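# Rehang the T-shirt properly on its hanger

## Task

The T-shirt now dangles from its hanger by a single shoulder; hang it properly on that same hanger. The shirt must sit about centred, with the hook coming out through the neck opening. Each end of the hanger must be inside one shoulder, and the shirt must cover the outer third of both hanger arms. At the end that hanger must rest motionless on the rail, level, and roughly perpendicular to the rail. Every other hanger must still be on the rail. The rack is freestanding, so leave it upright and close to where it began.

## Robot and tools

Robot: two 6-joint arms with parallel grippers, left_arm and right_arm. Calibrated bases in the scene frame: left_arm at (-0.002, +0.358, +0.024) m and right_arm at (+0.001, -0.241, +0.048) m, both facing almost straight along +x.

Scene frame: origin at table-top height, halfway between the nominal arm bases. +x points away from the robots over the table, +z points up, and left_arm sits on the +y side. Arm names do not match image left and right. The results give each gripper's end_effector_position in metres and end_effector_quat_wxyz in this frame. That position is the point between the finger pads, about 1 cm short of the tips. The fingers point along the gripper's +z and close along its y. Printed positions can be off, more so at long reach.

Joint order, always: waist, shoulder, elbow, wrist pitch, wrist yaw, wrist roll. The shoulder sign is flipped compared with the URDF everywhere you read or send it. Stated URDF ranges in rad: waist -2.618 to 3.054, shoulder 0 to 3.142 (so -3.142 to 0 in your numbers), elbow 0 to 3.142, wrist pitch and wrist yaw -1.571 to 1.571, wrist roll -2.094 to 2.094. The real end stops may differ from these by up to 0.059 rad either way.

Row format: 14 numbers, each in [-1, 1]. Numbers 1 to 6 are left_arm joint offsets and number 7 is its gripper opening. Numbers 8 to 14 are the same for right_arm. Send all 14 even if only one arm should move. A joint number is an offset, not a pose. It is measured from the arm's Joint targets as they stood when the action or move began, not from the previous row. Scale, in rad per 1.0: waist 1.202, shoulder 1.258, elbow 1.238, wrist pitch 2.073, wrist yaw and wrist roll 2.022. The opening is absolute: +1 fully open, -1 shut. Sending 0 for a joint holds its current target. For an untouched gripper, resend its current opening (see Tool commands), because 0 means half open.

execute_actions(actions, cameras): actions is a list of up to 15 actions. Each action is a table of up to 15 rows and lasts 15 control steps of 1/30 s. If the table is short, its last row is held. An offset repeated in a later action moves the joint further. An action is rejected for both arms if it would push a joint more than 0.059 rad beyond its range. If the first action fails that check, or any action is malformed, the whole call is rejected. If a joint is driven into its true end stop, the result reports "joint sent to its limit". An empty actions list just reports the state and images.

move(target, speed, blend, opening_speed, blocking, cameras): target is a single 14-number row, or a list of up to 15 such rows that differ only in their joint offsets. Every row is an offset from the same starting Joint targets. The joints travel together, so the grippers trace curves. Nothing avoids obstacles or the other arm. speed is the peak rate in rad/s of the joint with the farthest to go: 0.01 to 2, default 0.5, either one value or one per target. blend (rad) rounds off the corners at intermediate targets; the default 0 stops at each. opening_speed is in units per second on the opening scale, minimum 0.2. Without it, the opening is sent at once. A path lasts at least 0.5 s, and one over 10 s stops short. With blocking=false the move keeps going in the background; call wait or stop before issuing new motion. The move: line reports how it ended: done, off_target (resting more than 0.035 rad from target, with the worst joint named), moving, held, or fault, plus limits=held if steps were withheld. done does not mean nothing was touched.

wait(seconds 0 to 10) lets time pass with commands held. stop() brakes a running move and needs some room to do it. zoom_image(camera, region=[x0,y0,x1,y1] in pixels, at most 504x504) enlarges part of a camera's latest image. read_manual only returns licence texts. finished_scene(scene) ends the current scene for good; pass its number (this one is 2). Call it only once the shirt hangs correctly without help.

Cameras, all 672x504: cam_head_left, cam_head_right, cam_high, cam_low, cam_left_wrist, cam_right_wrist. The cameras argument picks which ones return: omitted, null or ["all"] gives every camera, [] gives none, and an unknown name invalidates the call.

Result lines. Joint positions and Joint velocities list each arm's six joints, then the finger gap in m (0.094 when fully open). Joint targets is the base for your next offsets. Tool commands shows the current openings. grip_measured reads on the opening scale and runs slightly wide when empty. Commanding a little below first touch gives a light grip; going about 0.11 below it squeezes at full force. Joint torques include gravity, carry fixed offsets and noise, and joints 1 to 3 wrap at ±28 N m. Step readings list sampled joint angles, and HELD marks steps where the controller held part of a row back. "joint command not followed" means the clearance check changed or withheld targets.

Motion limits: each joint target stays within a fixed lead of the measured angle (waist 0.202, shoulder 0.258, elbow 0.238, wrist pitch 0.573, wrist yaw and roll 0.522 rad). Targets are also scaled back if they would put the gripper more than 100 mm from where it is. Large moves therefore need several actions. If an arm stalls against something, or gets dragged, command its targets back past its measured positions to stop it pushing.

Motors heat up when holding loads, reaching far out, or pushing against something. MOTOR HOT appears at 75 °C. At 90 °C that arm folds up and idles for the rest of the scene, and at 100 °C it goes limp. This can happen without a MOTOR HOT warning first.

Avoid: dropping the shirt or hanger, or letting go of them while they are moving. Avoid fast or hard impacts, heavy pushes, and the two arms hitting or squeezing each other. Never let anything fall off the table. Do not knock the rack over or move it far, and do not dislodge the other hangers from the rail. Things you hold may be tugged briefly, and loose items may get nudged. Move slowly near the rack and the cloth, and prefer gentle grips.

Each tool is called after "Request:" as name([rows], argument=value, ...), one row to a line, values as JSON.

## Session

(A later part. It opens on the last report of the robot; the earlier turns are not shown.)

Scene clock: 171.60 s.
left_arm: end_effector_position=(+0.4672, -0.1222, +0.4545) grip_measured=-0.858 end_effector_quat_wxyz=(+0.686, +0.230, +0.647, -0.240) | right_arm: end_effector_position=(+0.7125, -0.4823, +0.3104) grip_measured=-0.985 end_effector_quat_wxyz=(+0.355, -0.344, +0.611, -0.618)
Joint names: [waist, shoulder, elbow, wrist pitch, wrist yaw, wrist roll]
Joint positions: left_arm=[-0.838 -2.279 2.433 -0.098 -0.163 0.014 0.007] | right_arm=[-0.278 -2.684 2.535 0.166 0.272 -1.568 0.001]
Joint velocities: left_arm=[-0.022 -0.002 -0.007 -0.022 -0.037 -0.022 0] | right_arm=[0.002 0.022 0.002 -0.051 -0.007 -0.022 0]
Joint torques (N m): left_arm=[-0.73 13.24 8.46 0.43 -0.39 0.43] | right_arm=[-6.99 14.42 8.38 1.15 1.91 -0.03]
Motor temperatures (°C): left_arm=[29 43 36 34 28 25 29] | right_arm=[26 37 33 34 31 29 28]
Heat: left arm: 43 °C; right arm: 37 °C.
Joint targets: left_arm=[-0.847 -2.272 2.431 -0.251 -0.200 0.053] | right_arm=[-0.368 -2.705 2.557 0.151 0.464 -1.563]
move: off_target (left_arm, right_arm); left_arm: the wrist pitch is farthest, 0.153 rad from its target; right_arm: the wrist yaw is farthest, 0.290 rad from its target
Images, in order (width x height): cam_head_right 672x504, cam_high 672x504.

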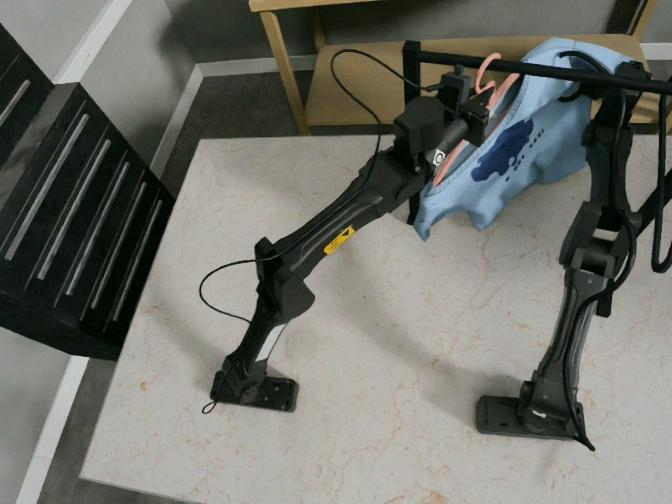

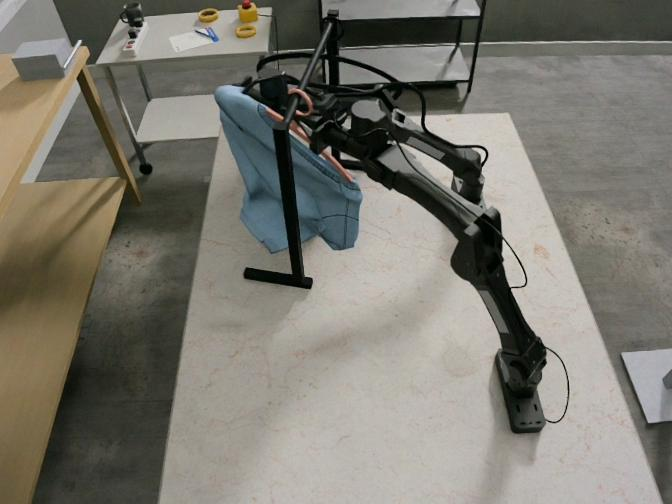

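Request:
move([
  [0,0,0,0,0,0,-0.95,0.19,0,0,0,-0.18,0,-1],
], speed=0.2, cameras=["cam_low","cam_head_right","cam_high"])

Request:
zoom_image(camera="cam_high", region=[180, 70, 440, 300])

Request:
zoom_image(camera="cam_head_right", region=[360, 10, 620, 260])

Scene clock: 174.20 s.
left_arm: end_effector_position=(+0.4710, -0.1175, +0.4544) grip_measured=-0.858 end_effector_quat_wxyz=(+0.694, +0.233, +0.646, -0.215) | right_arm: end_effector_position=(+0.7517, -0.3316, +0.3105) grip_measured=-0.985 end_effector_quat_wxyz=(+0.461, -0.451, +0.537, -0.544)
Joint names: [waist, shoulder, elbow, wrist pitch, wrist yaw, wrist roll]
Joint positions: left_arm=[-0.838 -2.279 2.433 -0.098 -0.195 0.057 0.007] | right_arm=[-0.12 -2.684 2.535 0.166 0.062 -1.568 0.001]
Joint velocities: left_arm=[-0.017 0.002 0.002 -0.022 -0.007 -0.007 0.001] | right_arm=[-0.007 -0.002 0.002 -0.051 -0.081 0.066 0]
Joint torques (N m): left_arm=[-0.73 13.14 8.43 0.45 -0.09 -0.01] | right_arm=[-1.54 14.43 8.4 1.16 0.36 -0.02]
Motor temperatures (°C): left_arm=[29 43 36 34 28 25 29] | right_arm=[26 37 33 34 31 29 28]
Heat: left arm: 43 °C; right arm: 37 °C.
Joint targets: left_arm=[-0.847 -2.272 2.431 -0.251 -0.200 0.053] | right_arm=[-0.140 -2.705 2.557 0.151 0.100 -1.563]
move: off_target (left_arm, right_arm); left_arm: the wrist pitch is farthest, 0.153 rad from its target; right_arm: the wrist yaw is farthest, 0.038 rad from its target
Images, in order (width x height): cam_head_right 672x504, cam_high 672x504, cam_low 672x504.

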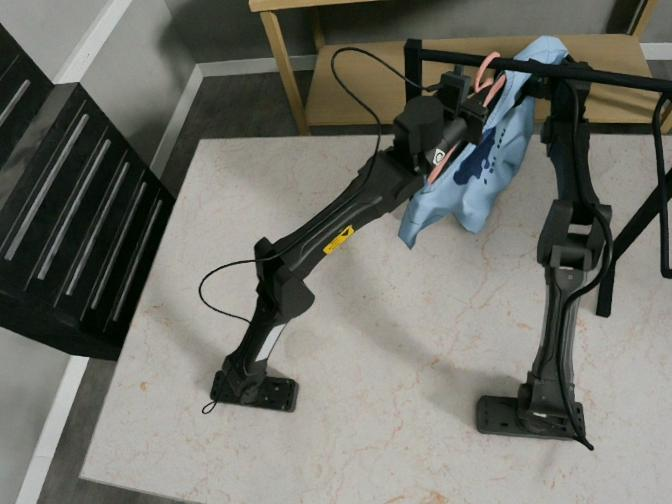

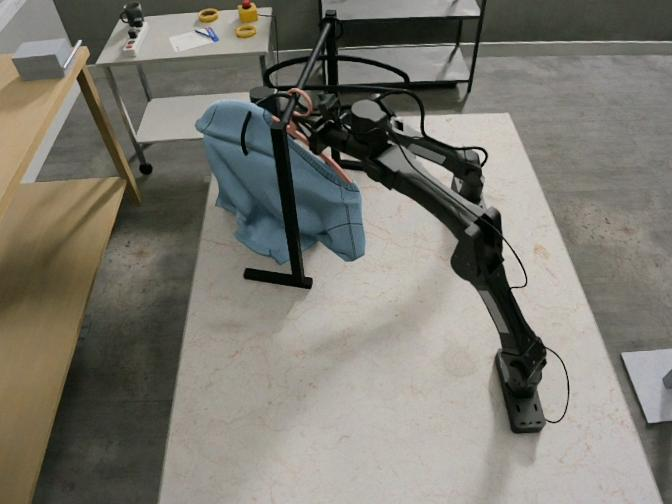

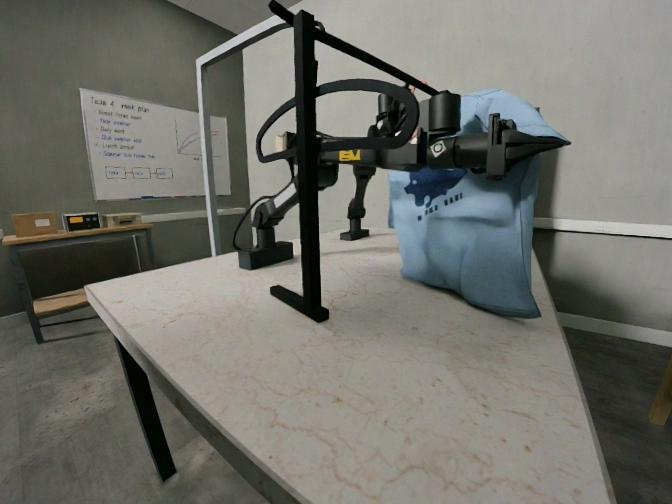

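Scaled by 1.938 from the camera's 672x504 image, which has a finer 960x720 frame.

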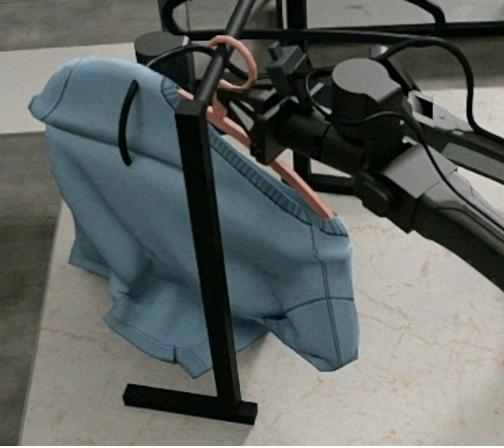

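Scaled by 1.938 from the camera's 672x504 image, which has a finer 960x720 frame.

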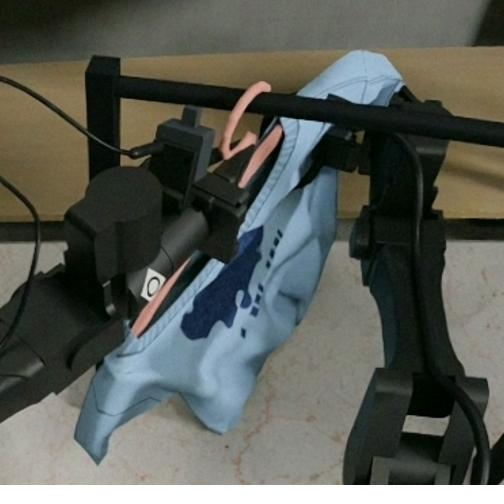

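Request:
move(target=[0,0,0,0,0,0,-0.95,0,0,0,0,0,0,-0.4], opening_speed=0.6, cameras=[])

Request:
move(target=[0,0,0,0,0,0,-0.95,-0.044,0.556,-0.95,0.23,-0.156,0,-0.4], cameras=["cam_low","cam_head_right","cam_high"])

Request:
zoom_image(camera="cam_high", region=[180, 70, 440, 300])

Request:
zoom_image(camera="cam_head_right", region=[360, 10, 620, 260])

Scene clock: 176.00 s.
left_arm: end_effector_position=(+0.4705, -0.1177, +0.4526) grip_measured=-0.858 end_effector_quat_wxyz=(+0.691, +0.232, +0.650, -0.215) | right_arm: end_effector_position=(+0.7485, -0.3529, +0.3102) grip_measured=-0.402 end_effector_quat_wxyz=(+0.445, -0.435, +0.550, -0.557)
Joint names: [waist, shoulder, elbow, wrist pitch, wrist yaw, wrist roll]
Joint positions: left_arm=[-0.839 -2.278 2.433 -0.107 -0.198 0.049 0.007] | right_arm=[-0.14 -2.684 2.535 0.166 0.099 -1.568 0.028]
Joint velocities: left_arm=[0.002 0.012 -0.002 -0.007 -0.022 -0.037 -0.002] | right_arm=[-0.012 0.017 -0.002 0.022 0.022 -0.007 0]
Joint torques (N m): left_arm=[-0.66 13.12 8.43 0.53 -0.11 0.03] | right_arm=[-0.02 14.49 8.39 1.16 0.07 -0.01]
Motor temperatures (°C): left_arm=[29 43 36 34 28 25 29] | right_arm=[26 37 33 34 30 29 28]
Heat: left arm: 43 °C; right arm: 37 °C.
Joint targets: left_arm=[-0.847 -2.272 2.431 -0.251 -0.200 0.053] | right_arm=[-0.140 -2.705 2.557 0.151 0.100 -1.563]
move: off_target (left_arm); left_arm: the wrist pitch is farthest, 0.144 rad from its target
No camera images: "cameras" was empty.

Scene clock: 178.97 s.
left_arm: end_effector_position=(+0.4705, -0.1177, +0.4526) grip_measured=-0.858 end_effector_quat_wxyz=(+0.691, +0.232, +0.650, -0.215) | right_arm: end_effector_position=(+0.6158, -0.3117, +0.2778) grip_measured=-0.402 end_effector_quat_wxyz=(+0.492, -0.522, +0.516, -0.468)
Joint names: [waist, shoulder, elbow, wrist pitch, wrist yaw, wrist roll]
Joint positions: left_arm=[-0.839 -2.278 2.433 -0.107 -0.198 0.049 0.007] | right_arm=[-0.188 -2.057 1.397 0.581 -0.203 -1.568 0.028]
Joint velocities: left_arm=[-0.007 0.007 -0.002 -0.051 -0.022 -0.022 -0.001] | right_arm=[-0.012 0.012 0.007 0.081 0.037 -0.022 -0.001]
Joint torques (N m): left_arm=[-0.85 13.08 8.43 0.53 -0.09 0.01] | right_arm=[-0.42 16.36 5.38 1.73 -0.07 -0.02]
Motor temperatures (°C): left_arm=[29 43 36 34 28 25 29] | right_arm=[26 38 33 35 30 29 28]
Heat: left arm: 43 °C; right arm: 38 °C.
Joint targets: left_arm=[-0.847 -2.272 2.431 -0.251 -0.200 0.053] | right_arm=[-0.193 -2.005 1.381 0.628 -0.215 -1.563]
move: off_target (left_arm, right_arm); left_arm: the wrist pitch is farthest, 0.144 rad from its target; right_arm: the shoulder is farthest, 0.052 rad from its target
Images, in order (width x height): cam_head_right 672x504, cam_high 672x504, cam_low 672x504.

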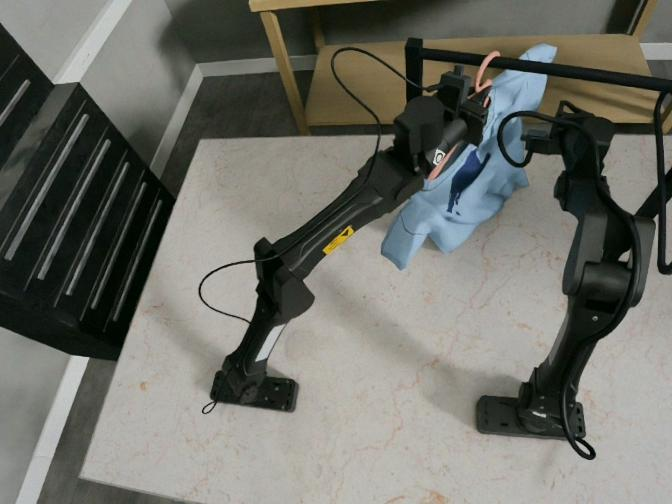

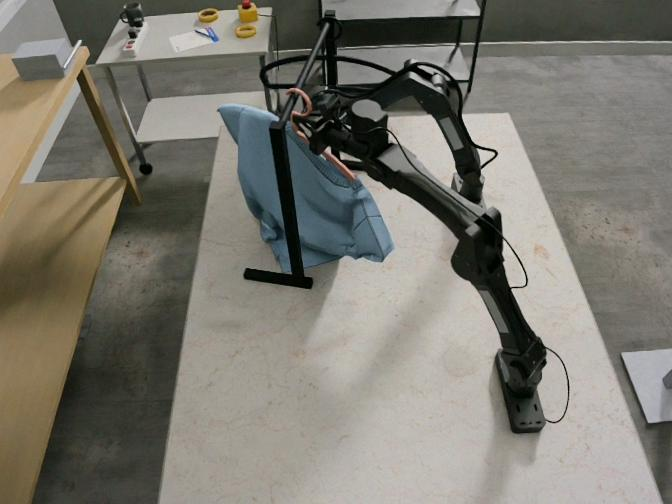

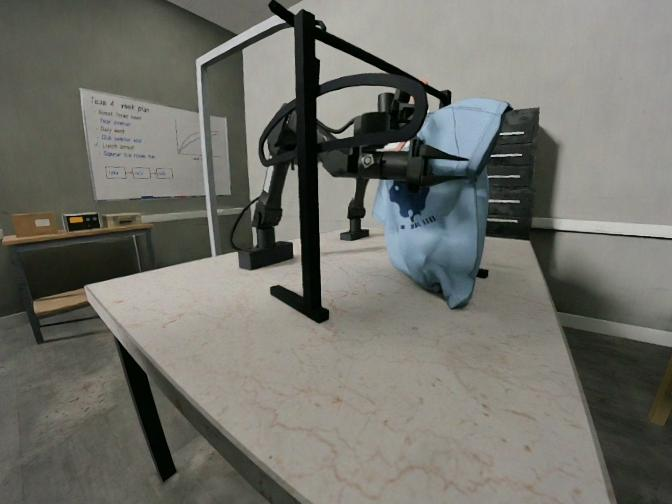

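Scaled by 1.938 from the camera's 672x504 image, which has a finer 960x720 frame.

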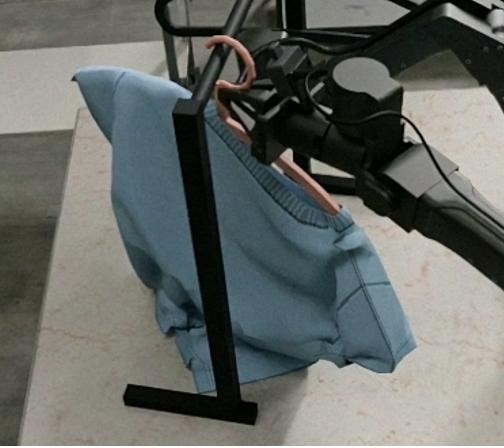

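Scaled by 1.938 from the camera's 672x504 image, which has a finer 960x720 frame.

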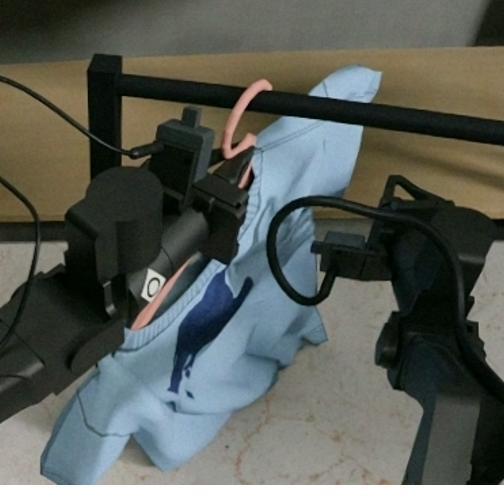

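Request:
move(target=[0,0,0,0,0,0,-0.95,0.152,0.595,-0.743,0.1,-0.338,0,-0.4], cameras=["cam_head_right","cam_right_wrist"])

Request:
zoom_image(camera="cam_head_right", region=[330, 60, 590, 310])

Scene clock: 182.53 s.
left_arm: end_effector_position=(+0.4705, -0.1177, +0.4526) grip_measured=-0.858 end_effector_quat_wxyz=(+0.691, +0.232, +0.650, -0.215) | right_arm: end_effector_position=(+0.3410, -0.1017, +0.2832) grip_measured=-0.402 end_effector_quat_wxyz=(+0.666, -0.667, +0.240, -0.233)
Joint names: [waist, shoulder, elbow, wrist pitch, wrist yaw, wrist roll]
Joint positions: left_arm=[-0.839 -2.278 2.433 -0.107 -0.198 0.049 0.007] | right_arm=[-0.014 -1.28 0.474 0.798 -0.889 -1.568 0.028]
Joint velocities: left_arm=[0.002 0.012 -0.007 -0.022 0.007 0.007 0.002] | right_arm=[-0.002 0.012 0.002 -0.022 -0.007 0.051 0]
Joint torques (N m): left_arm=[-0.65 13.14 8.55 0.48 -0.08 0.04] | right_arm=[0.28 5.57 5.03 1.43 -0.05 -0.02]
Motor temperatures (°C): left_arm=[29 43 36 34 28 25 29] | right_arm=[26 38 32 36 30 29 28]
Heat: left arm: 43 °C; right arm: 38 °C.
Joint targets: left_arm=[-0.847 -2.272 2.431 -0.251 -0.200 0.053] | right_arm=[-0.010 -1.257 0.461 0.835 -0.899 -1.563]
move: off_target (left_arm, right_arm); left_arm: the wrist pitch is farthest, 0.144 rad from its target; right_arm: the wrist pitch is farthest, 0.037 rad from its target
Images, in order (width x height): cam_head_right 672x504, cam_right_wrist 672x504.

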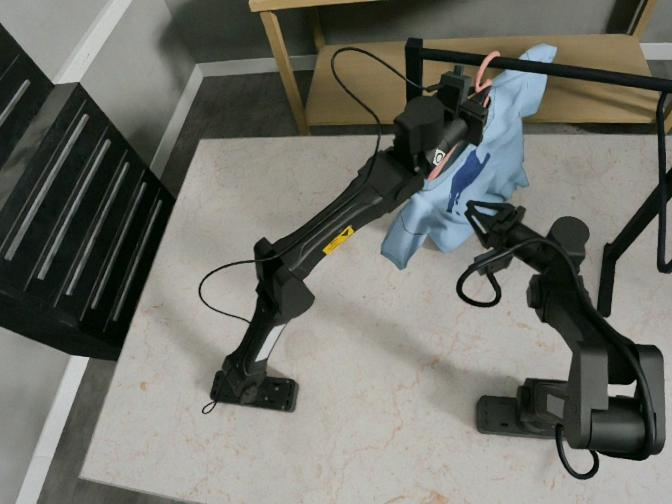

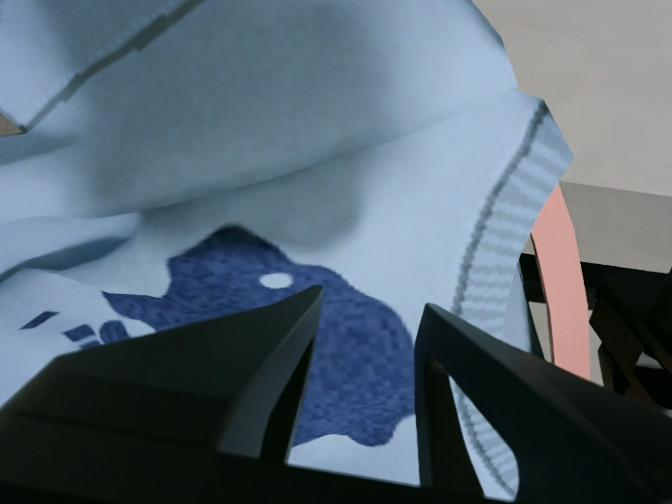

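Scaled by 1.938 from the camera's 672x504 image, which has a finer 960x720 frame.

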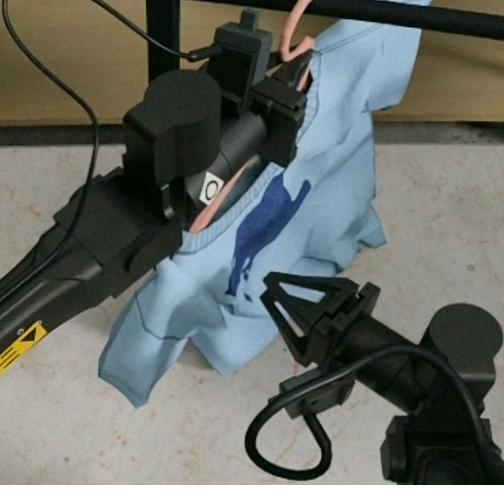

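Request:
move([
  [0,0,0,0,0,0,-0.95,0.069,0.211,0.027,-0.142,0.036,0,-0.4],
], speed=0.3, cameras=["cam_right_wrist"])

Scene clock: 184.83 s.
left_arm: end_effector_position=(+0.4705, -0.1177, +0.4526) grip_measured=-0.858 end_effector_quat_wxyz=(+0.691, +0.232, +0.650, -0.215) | right_arm: end_effector_position=(+0.2992, -0.0827, +0.3232) grip_measured=-0.402 end_effector_quat_wxyz=(+0.675, -0.665, +0.217, -0.236)
Joint names: [waist, shoulder, elbow, wrist pitch, wrist yaw, wrist roll]
Joint positions: left_arm=[-0.839 -2.278 2.433 -0.107 -0.198 0.049 0.007] | right_arm=[0.068 -1.007 0.474 0.565 -0.837 -1.568 0.028]
Joint velocities: left_arm=[-0.012 -0.007 -0.002 -0.037 0.007 0.022 0.001] | right_arm=[0.002 -0.017 0.007 -0.007 -0.051 0.066 0]
Joint torques (N m): left_arm=[-0.75 13.04 8.46 0.49 -0.11 0] | right_arm=[0.35 3.06 7.94 0.92 0.11 -0.02]
Motor temperatures (°C): left_arm=[29 43 36 34 28 25 29] | right_arm=[26 37 32 36 30 29 28]
Heat: left arm: 43 °C; right arm: 37 °C.
Joint targets: left_arm=[-0.847 -2.272 2.431 -0.251 -0.200 0.053] | right_arm=[0.073 -0.991 0.495 0.541 -0.826 -1.563]
move: off_target (left_arm); left_arm: the wrist pitch is farthest, 0.144 rad from its target
Images, in order (width x height): cam_right_wrist 672x504.

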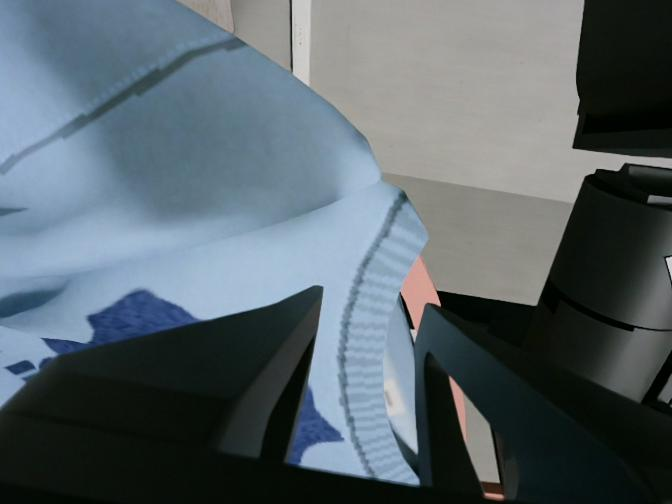

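Request:
move([
  [0,0,0,0,0,0,-0.95,0.143,-0.18,0.053,0.064,0.09,0,-0.5],
], speed=0.2, cameras=["cam_right_wrist","cam_head_right"])

Scene clock: 186.80 s.
left_arm: end_effector_position=(+0.4705, -0.1177, +0.4526) grip_measured=-0.858 end_effector_quat_wxyz=(+0.691, +0.232, +0.650, -0.215) | right_arm: end_effector_position=(+0.3285, -0.0441, +0.2899) grip_measured=-0.498 end_effector_quat_wxyz=(+0.655, -0.679, +0.252, -0.214)
Joint names: [waist, shoulder, elbow, wrist pitch, wrist yaw, wrist roll]
Joint positions: left_arm=[-0.839 -2.278 2.433 -0.107 -0.198 0.049 0.007] | right_arm=[0.24 -1.212 0.518 0.633 -0.645 -1.568 0.024]
Joint velocities: left_arm=[-0.007 0.007 -0.032 -0.066 0.051 0.022 0] | right_arm=[-0.017 0.012 -0.002 0.095 -0.022 0.037 0.001]
Joint torques (N m): left_arm=[-0.62 13.04 8.57 0.52 -0.07 0.03] | right_arm=[0.31 2.88 9.39 1.59 0.06 -0.02]
Motor temperatures (°C): left_arm=[29 43 36 34 28 25 29] | right_arm=[26 37 32 36 30 29 28]
Heat: left arm: 43 °C; right arm: 37 °C.
Joint targets: left_arm=[-0.847 -2.272 2.431 -0.251 -0.200 0.053] | right_arm=[0.244 -1.218 0.560 0.673 -0.644 -1.563]
move: off_target (left_arm, right_arm); left_arm: the wrist pitch is farthest, 0.144 rad from its target; right_arm: the elbow is farthest, 0.043 rad from its target
Images, in order (width x height): cam_head_right 672x504, cam_right_wrist 672x504.

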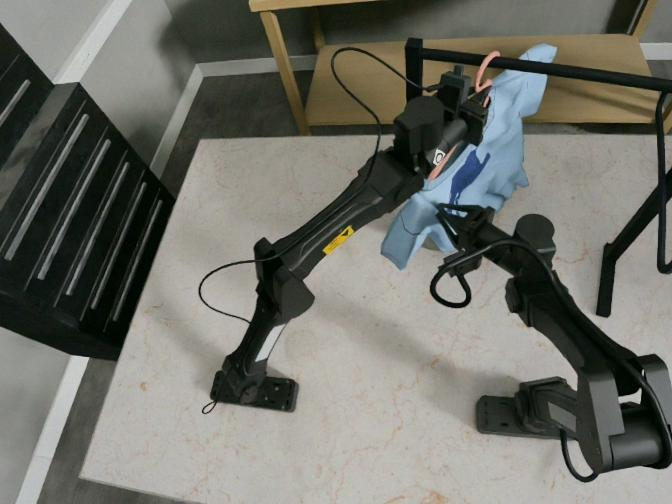

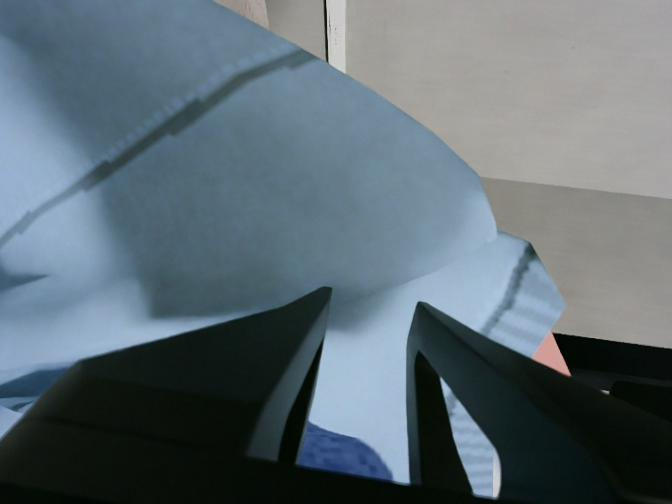

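Request:
move([
  [0,0,0,0,0,0,-0.95,0.037,-0.067,0.059,0.035,0.02,0,-0.5],
], speed=0.2, cameras=["cam_right_wrist"])

Request:
move(target=[0,0,0,0,0,0,-0.95,0,0,0,0,0,0,-1], opening_speed=1.5, cameras=["cam_right_wrist"])

Scene clock: 188.13 s.
left_arm: end_effector_position=(+0.4705, -0.1177, +0.4526) grip_measured=-0.858 end_effector_quat_wxyz=(+0.691, +0.232, +0.650, -0.215) | right_arm: end_effector_position=(+0.3442, -0.0280, +0.3084) grip_measured=-0.498 end_effector_quat_wxyz=(+0.669, -0.668, +0.232, -0.230)
Joint names: [waist, shoulder, elbow, wrist pitch, wrist yaw, wrist roll]
Joint positions: left_arm=[-0.839 -2.278 2.433 -0.107 -0.198 0.049 0.007] | right_arm=[0.284 -1.295 0.592 0.703 -0.608 -1.568 0.024]
Joint velocities: left_arm=[-0.017 -0.012 -0.012 0.051 0.007 0.037 0] | right_arm=[-0.002 -0.012 0.002 -0.007 0.022 -0.051 0]
Joint torques (N m): left_arm=[-0.75 13.04 8.46 0.56 -0.09 -0.01] | right_arm=[0.39 3.45 9.25 1.58 0.08 -0.02]
Motor temperatures (°C): left_arm=[29 44 36 34 28 25 29] | right_arm=[26 37 33 36 30 29 28]
Heat: left arm: 44 °C; right arm: 37 °C.
Joint targets: left_arm=[-0.847 -2.272 2.431 -0.251 -0.200 0.053] | right_arm=[0.289 -1.302 0.633 0.746 -0.603 -1.563]
move: off_target (left_arm, right_arm); left_arm: the wrist pitch is farthest, 0.144 rad from its target; right_arm: the wrist pitch is farthest, 0.042 rad from its target
Images, in order (width x height): cam_right_wrist 672x504.

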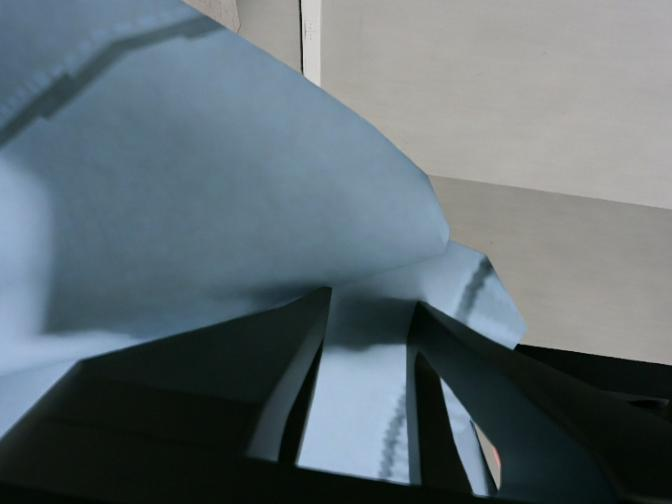

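Scene clock: 188.70 s.
left_arm: end_effector_position=(+0.4705, -0.1177, +0.4526) grip_measured=-0.858 end_effector_quat_wxyz=(+0.691, +0.232, +0.650, -0.215) | right_arm: end_effector_position=(+0.3442, -0.0280, +0.3087) grip_measured=-0.990 end_effector_quat_wxyz=(+0.669, -0.667, +0.231, -0.231)
Joint names: [waist, shoulder, elbow, wrist pitch, wrist yaw, wrist roll]
Joint positions: left_arm=[-0.839 -2.278 2.433 -0.107 -0.198 0.049 0.007] | right_arm=[0.284 -1.295 0.592 0.705 -0.608 -1.568 0]
Joint velocities: left_arm=[0.007 -0.007 -0.017 -0.022 -0.022 -0.037 0] | right_arm=[-0.007 -0.007 -0.022 0.022 0.037 0.007 0.001]
Joint torques (N m): left_arm=[-0.72 13.07 8.47 0.48 -0.04 0.01] | right_arm=[0.38 3.45 9.25 1.58 0.08 -0.01]
Motor temperatures (°C): left_arm=[29 44 36 34 28 25 29] | right_arm=[26 36 33 36 30 29 28]
Heat: left arm: 44 °C; right arm: 36 °C.
Joint targets: left_arm=[-0.847 -2.272 2.431 -0.251 -0.200 0.053] | right_arm=[0.289 -1.302 0.633 0.746 -0.603 -1.563]
move: off_target (left_arm, right_arm); left_arm: the wrist pitch is farthest, 0.144 rad from its target; right_arm: the elbow is farthest, 0.041 rad from its target
Images, in order (width x height): cam_right_wrist 672x504.

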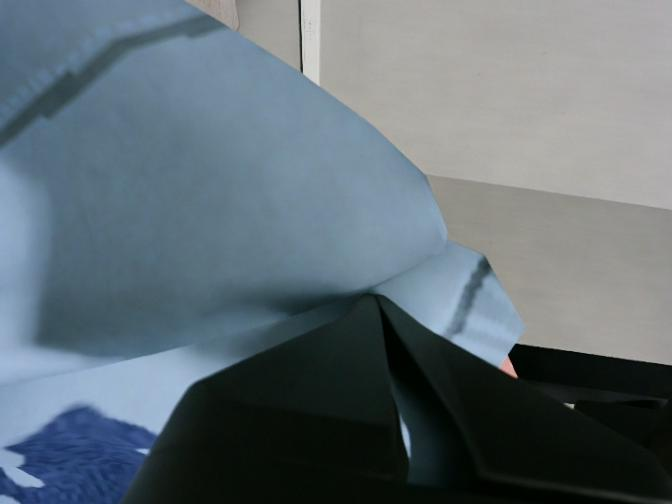

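Request:
move([
  [0,0,0,0,0,0,-0.95,0,0,0,0,0,0,-0.6],
  [0,0,0,0,0,0,-0.95,0.039,-0.054,0.04,0.009,0.023,0,-0.6],
], speed=0.2, cameras=["cam_right_wrist"])

Request:
move(target=[0,0,0,0,0,0,-0.95,0,0,0,0,0,0,-1], opening_speed=1.5, cameras=["cam_right_wrist"])

Scene clock: 190.67 s.
left_arm: end_effector_position=(+0.4722, -0.1157, +0.4526) grip_measured=-0.858 end_effector_quat_wxyz=(+0.693, +0.232, +0.650, -0.209) | right_arm: end_effector_position=(+0.3556, -0.0137, +0.3083) grip_measured=-0.602 end_effector_quat_wxyz=(+0.668, -0.667, +0.234, -0.232)
Joint names: [waist, shoulder, elbow, wrist pitch, wrist yaw, wrist roll]
Joint positions: left_arm=[-0.837 -2.278 2.433 -0.107 -0.204 0.058 0.007] | right_arm=[0.327 -1.361 0.64 0.722 -0.559 -1.568 0.019]
Joint velocities: left_arm=[0.007 -0.002 -0.002 -0.007 -0.081 0.022 0.001] | right_arm=[0.007 0.017 -0.012 0.007 -0.037 -0.007 0]
Joint torques (N m): left_arm=[-1.03 13.12 8.49 0.53 -0.01 0.02] | right_arm=[0.68 3.86 9.44 1.61 0.06 -0.03]
Motor temperatures (°C): left_arm=[29 44 36 34 28 25 30] | right_arm=[26 36 33 36 30 29 28]
Heat: left arm: 44 °C; right arm: 36 °C.
Joint targets: left_arm=[-0.847 -2.272 2.431 -0.251 -0.200 0.053] | right_arm=[0.336 -1.370 0.683 0.765 -0.557 -1.563]
move: off_target (left_arm, right_arm); left_arm: the wrist pitch is farthest, 0.144 rad from its target; right_arm: the elbow is farthest, 0.043 rad from its target
Images, in order (width x height): cam_right_wrist 672x504.

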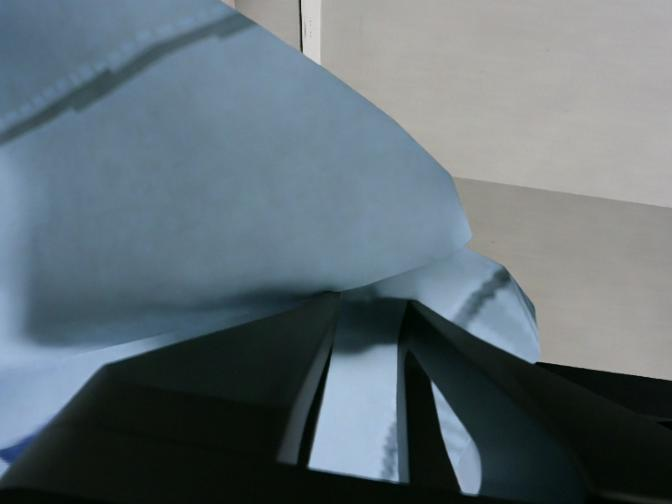

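Scene clock: 191.17 s.
left_arm: end_effector_position=(+0.4722, -0.1157, +0.4526) grip_measured=-0.858 end_effector_quat_wxyz=(+0.693, +0.232, +0.650, -0.209) | right_arm: end_effector_position=(+0.3558, -0.0139, +0.3097) grip_measured=-0.990 end_effector_quat_wxyz=(+0.669, -0.666, +0.233, -0.234)
Joint names: [waist, shoulder, elbow, wrist pitch, wrist yaw, wrist roll]
Joint positions: left_arm=[-0.837 -2.278 2.433 -0.107 -0.204 0.058 0.007] | right_arm=[0.327 -1.361 0.64 0.728 -0.558 -1.568 0]
Joint velocities: left_arm=[-0.012 -0.002 -0.002 0.022 -0.081 -0.022 0.001] | right_arm=[-0.002 0.017 -0.007 -0.022 -0.022 0.022 0.001]
Joint torques (N m): left_arm=[-1.17 13.11 8.47 0.52 0.03 0.01] | right_arm=[0.64 3.86 9.46 1.56 0.07 -0.02]
Motor temperatures (°C): left_arm=[29 44 36 34 28 25 30] | right_arm=[26 36 33 37 30 29 28]
Heat: left arm: 44 °C; right arm: 37 °C.
Joint targets: left_arm=[-0.847 -2.272 2.431 -0.251 -0.200 0.053] | right_arm=[0.336 -1.370 0.683 0.765 -0.557 -1.563]
move: off_target (left_arm, right_arm); left_arm: the wrist pitch is farthest, 0.144 rad from its target; right_arm: the elbow is farthest, 0.043 rad from its target
Images, in order (width x height): cam_right_wrist 672x504.

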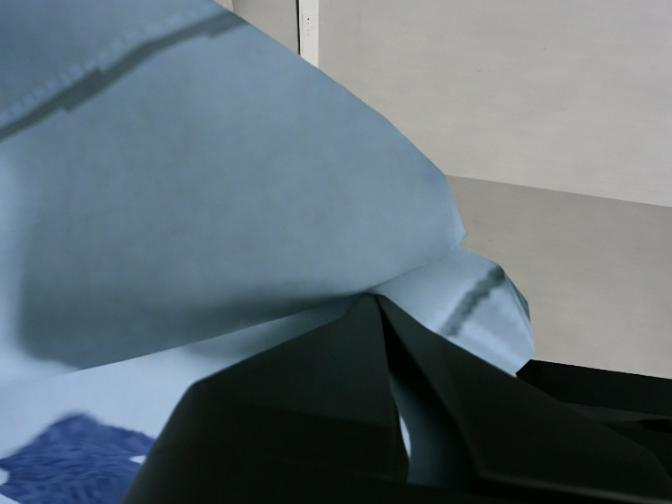

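Request:
execute_actions(actions=[], cameras=["cam_high","cam_right_wrist","cam_head_right","cam_low"])

Request:
zoom_image(camera="cam_high", region=[180, 70, 440, 300])

Request:
zoom_image(camera="cam_head_right", region=[360, 10, 620, 260])

Scene clock: 195.90 s.
left_arm: end_effector_position=(+0.4722, -0.1157, +0.4526) grip_measured=-0.858 end_effector_quat_wxyz=(+0.693, +0.232, +0.650, -0.209) | right_arm: end_effector_position=(+0.3558, -0.0139, +0.3097) grip_measured=-0.990 end_effector_quat_wxyz=(+0.669, -0.666, +0.233, -0.234)
Joint names: [waist, shoulder, elbow, wrist pitch, wrist yaw, wrist roll]
Joint positions: left_arm=[-0.837 -2.278 2.433 -0.107 -0.204 0.058 0.007] | right_arm=[0.327 -1.361 0.64 0.728 -0.558 -1.568 0]
Joint velocities: left_arm=[-0.012 -0.002 0.012 0.081 0.037 0.037 0] | right_arm=[-0.012 0.007 -0.002 -0.022 -0.051 -0.022 0.001]
Joint torques (N m): left_arm=[-1.05 13.05 8.59 0.5 0 -0.02] | right_arm=[0.66 3.88 9.44 1.56 0.07 -0.02]
Motor temperatures (°C): left_arm=[29 44 36 34 28 25 30] | right_arm=[26 35 33 37 29 29 28]
Heat: left arm: 44 °C; right arm: 37 °C.
Joint targets: left_arm=[-0.847 -2.272 2.431 -0.251 -0.200 0.053] | right_arm=[0.336 -1.370 0.683 0.765 -0.557 -1.563]
Tool commands: left_gripper/opening=-0.95 right_gripper/opening=-1.0
Images, in order (width x height): cam_head_right 672x504, cam_high 672x504, cam_low 672x504, cam_right_wrist 672x504.

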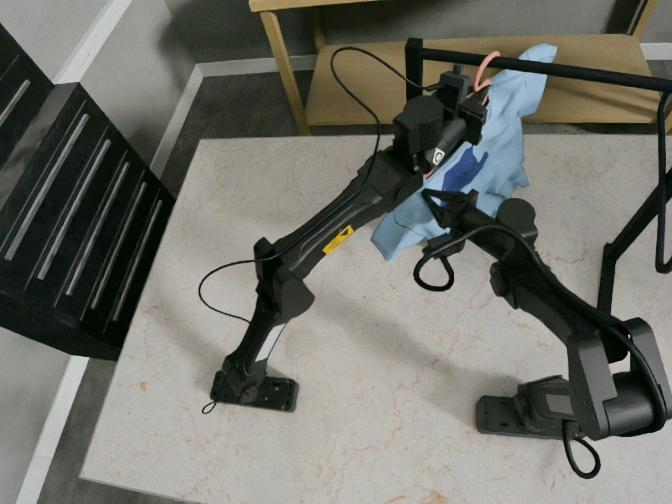

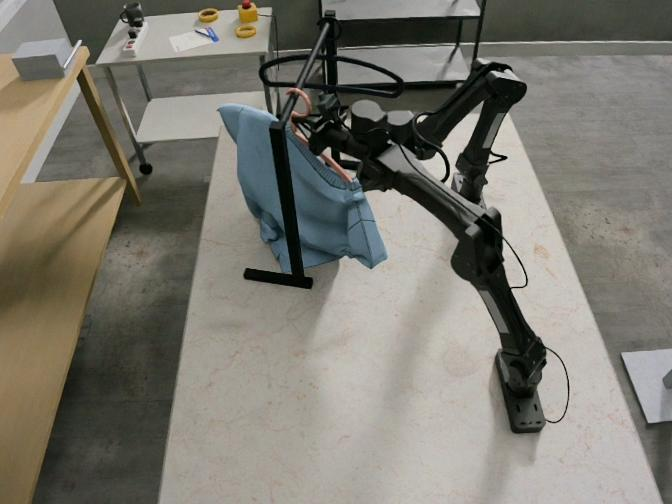

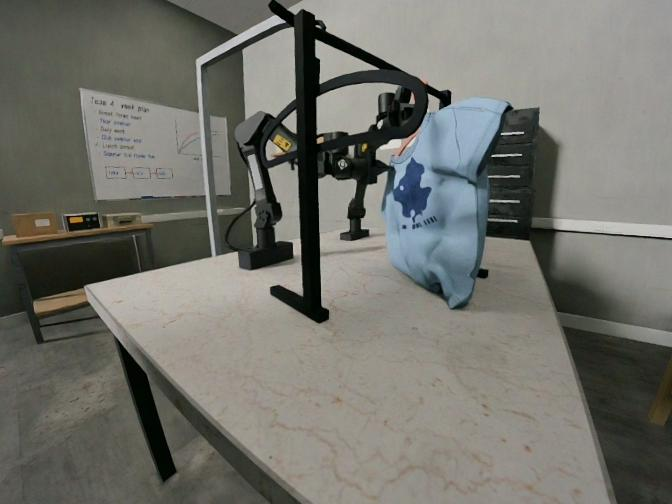

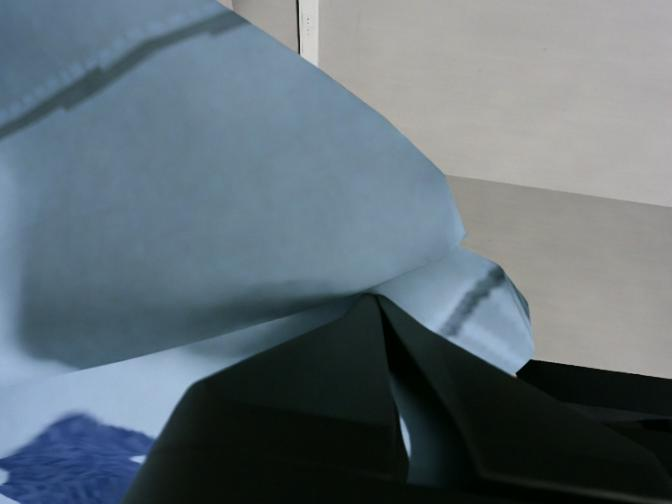

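Scaled by 1.938 from the camera's 672x504 image, which has a finer 960x720 frame.

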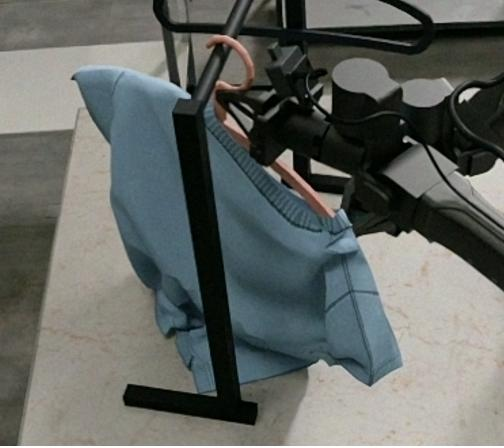

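Scaled by 1.938 from the camera's 672x504 image, which has a finer 960x720 frame.

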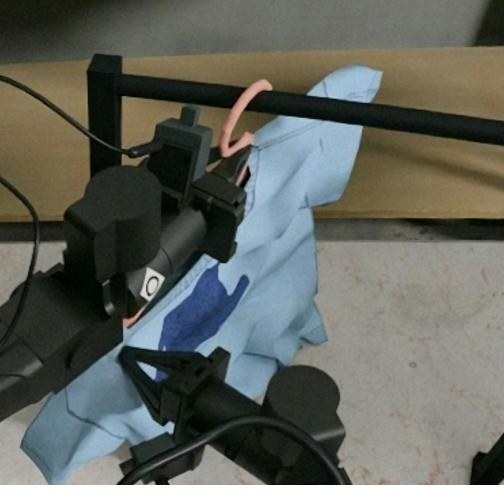

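Request:
move(target=[0,0,0,0,0,0,-0.95,-0.1015,-0.0835,0.075,0.003,-0.0396,0,-1], speed=0.15, cameras=["cam_high","cam_right_wrist","cam_head_right"])

Request:
zoom_image(camera="cam_high", region=[180, 70, 440, 300])

Scene clock: 197.63 s.
left_arm: end_effector_position=(+0.4714, -0.1169, +0.4526) grip_measured=-0.858 end_effector_quat_wxyz=(+0.692, +0.235, +0.649, -0.212) | right_arm: end_effector_position=(+0.3938, -0.0390, +0.3098) grip_measured=-0.990 end_effector_quat_wxyz=(+0.663, -0.664, +0.246, -0.243)
Joint names: [waist, shoulder, elbow, wrist pitch, wrist yaw, wrist roll]
Joint positions: left_arm=[-0.836 -2.278 2.433 -0.107 -0.195 0.058 0.007] | right_arm=[0.217 -1.465 0.734 0.729 -0.634 -1.568 0]
Joint velocities: left_arm=[-0.002 0.007 -0.002 -0.066 0.037 -0.022 0] | right_arm=[-0.012 -0.007 -0.022 -0.037 0.007 -0.007 -0.001]
Joint torques (N m): left_arm=[-1.02 13.03 8.43 0.51 0 0] | right_arm=[-0.25 4.82 9.29 1.58 -0.05 -0.03]
Motor temperatures (°C): left_arm=[29 44 36 34 28 25 30] | right_arm=[26 35 33 37 29 29 28]
Heat: left arm: 44 °C; right arm: 37 °C.
Joint targets: left_arm=[-0.847 -2.272 2.431 -0.251 -0.200 0.053] | right_arm=[0.214 -1.475 0.776 0.771 -0.637 -1.563]
move: off_target (left_arm, right_arm); left_arm: the wrist pitch is farthest, 0.144 rad from its target; right_arm: the elbow is farthest, 0.042 rad from its target
Images, in order (width x height): cam_head_right 672x504, cam_high 672x504, cam_right_wrist 672x504.

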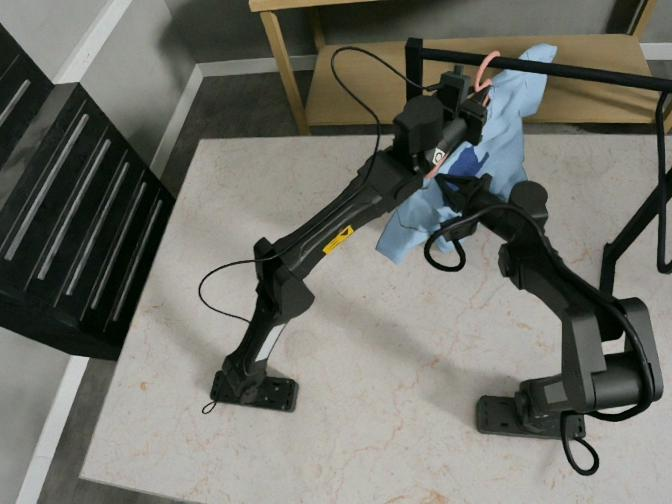

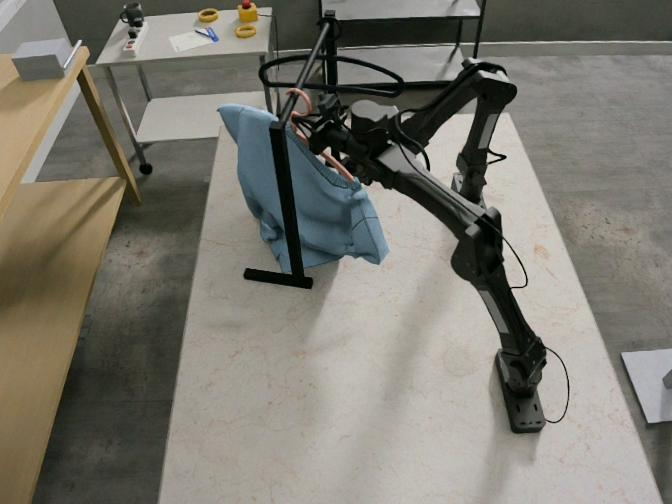

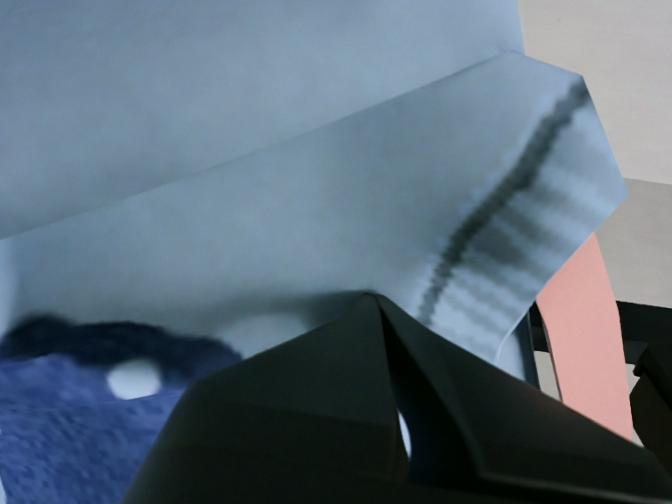

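Scaled by 1.938 from the camera's 672x504 image, which has a finer 960x720 frame.

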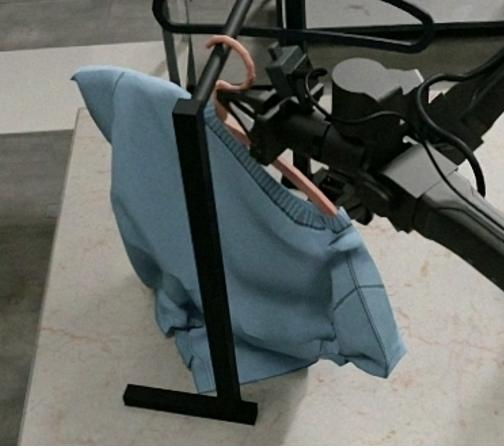

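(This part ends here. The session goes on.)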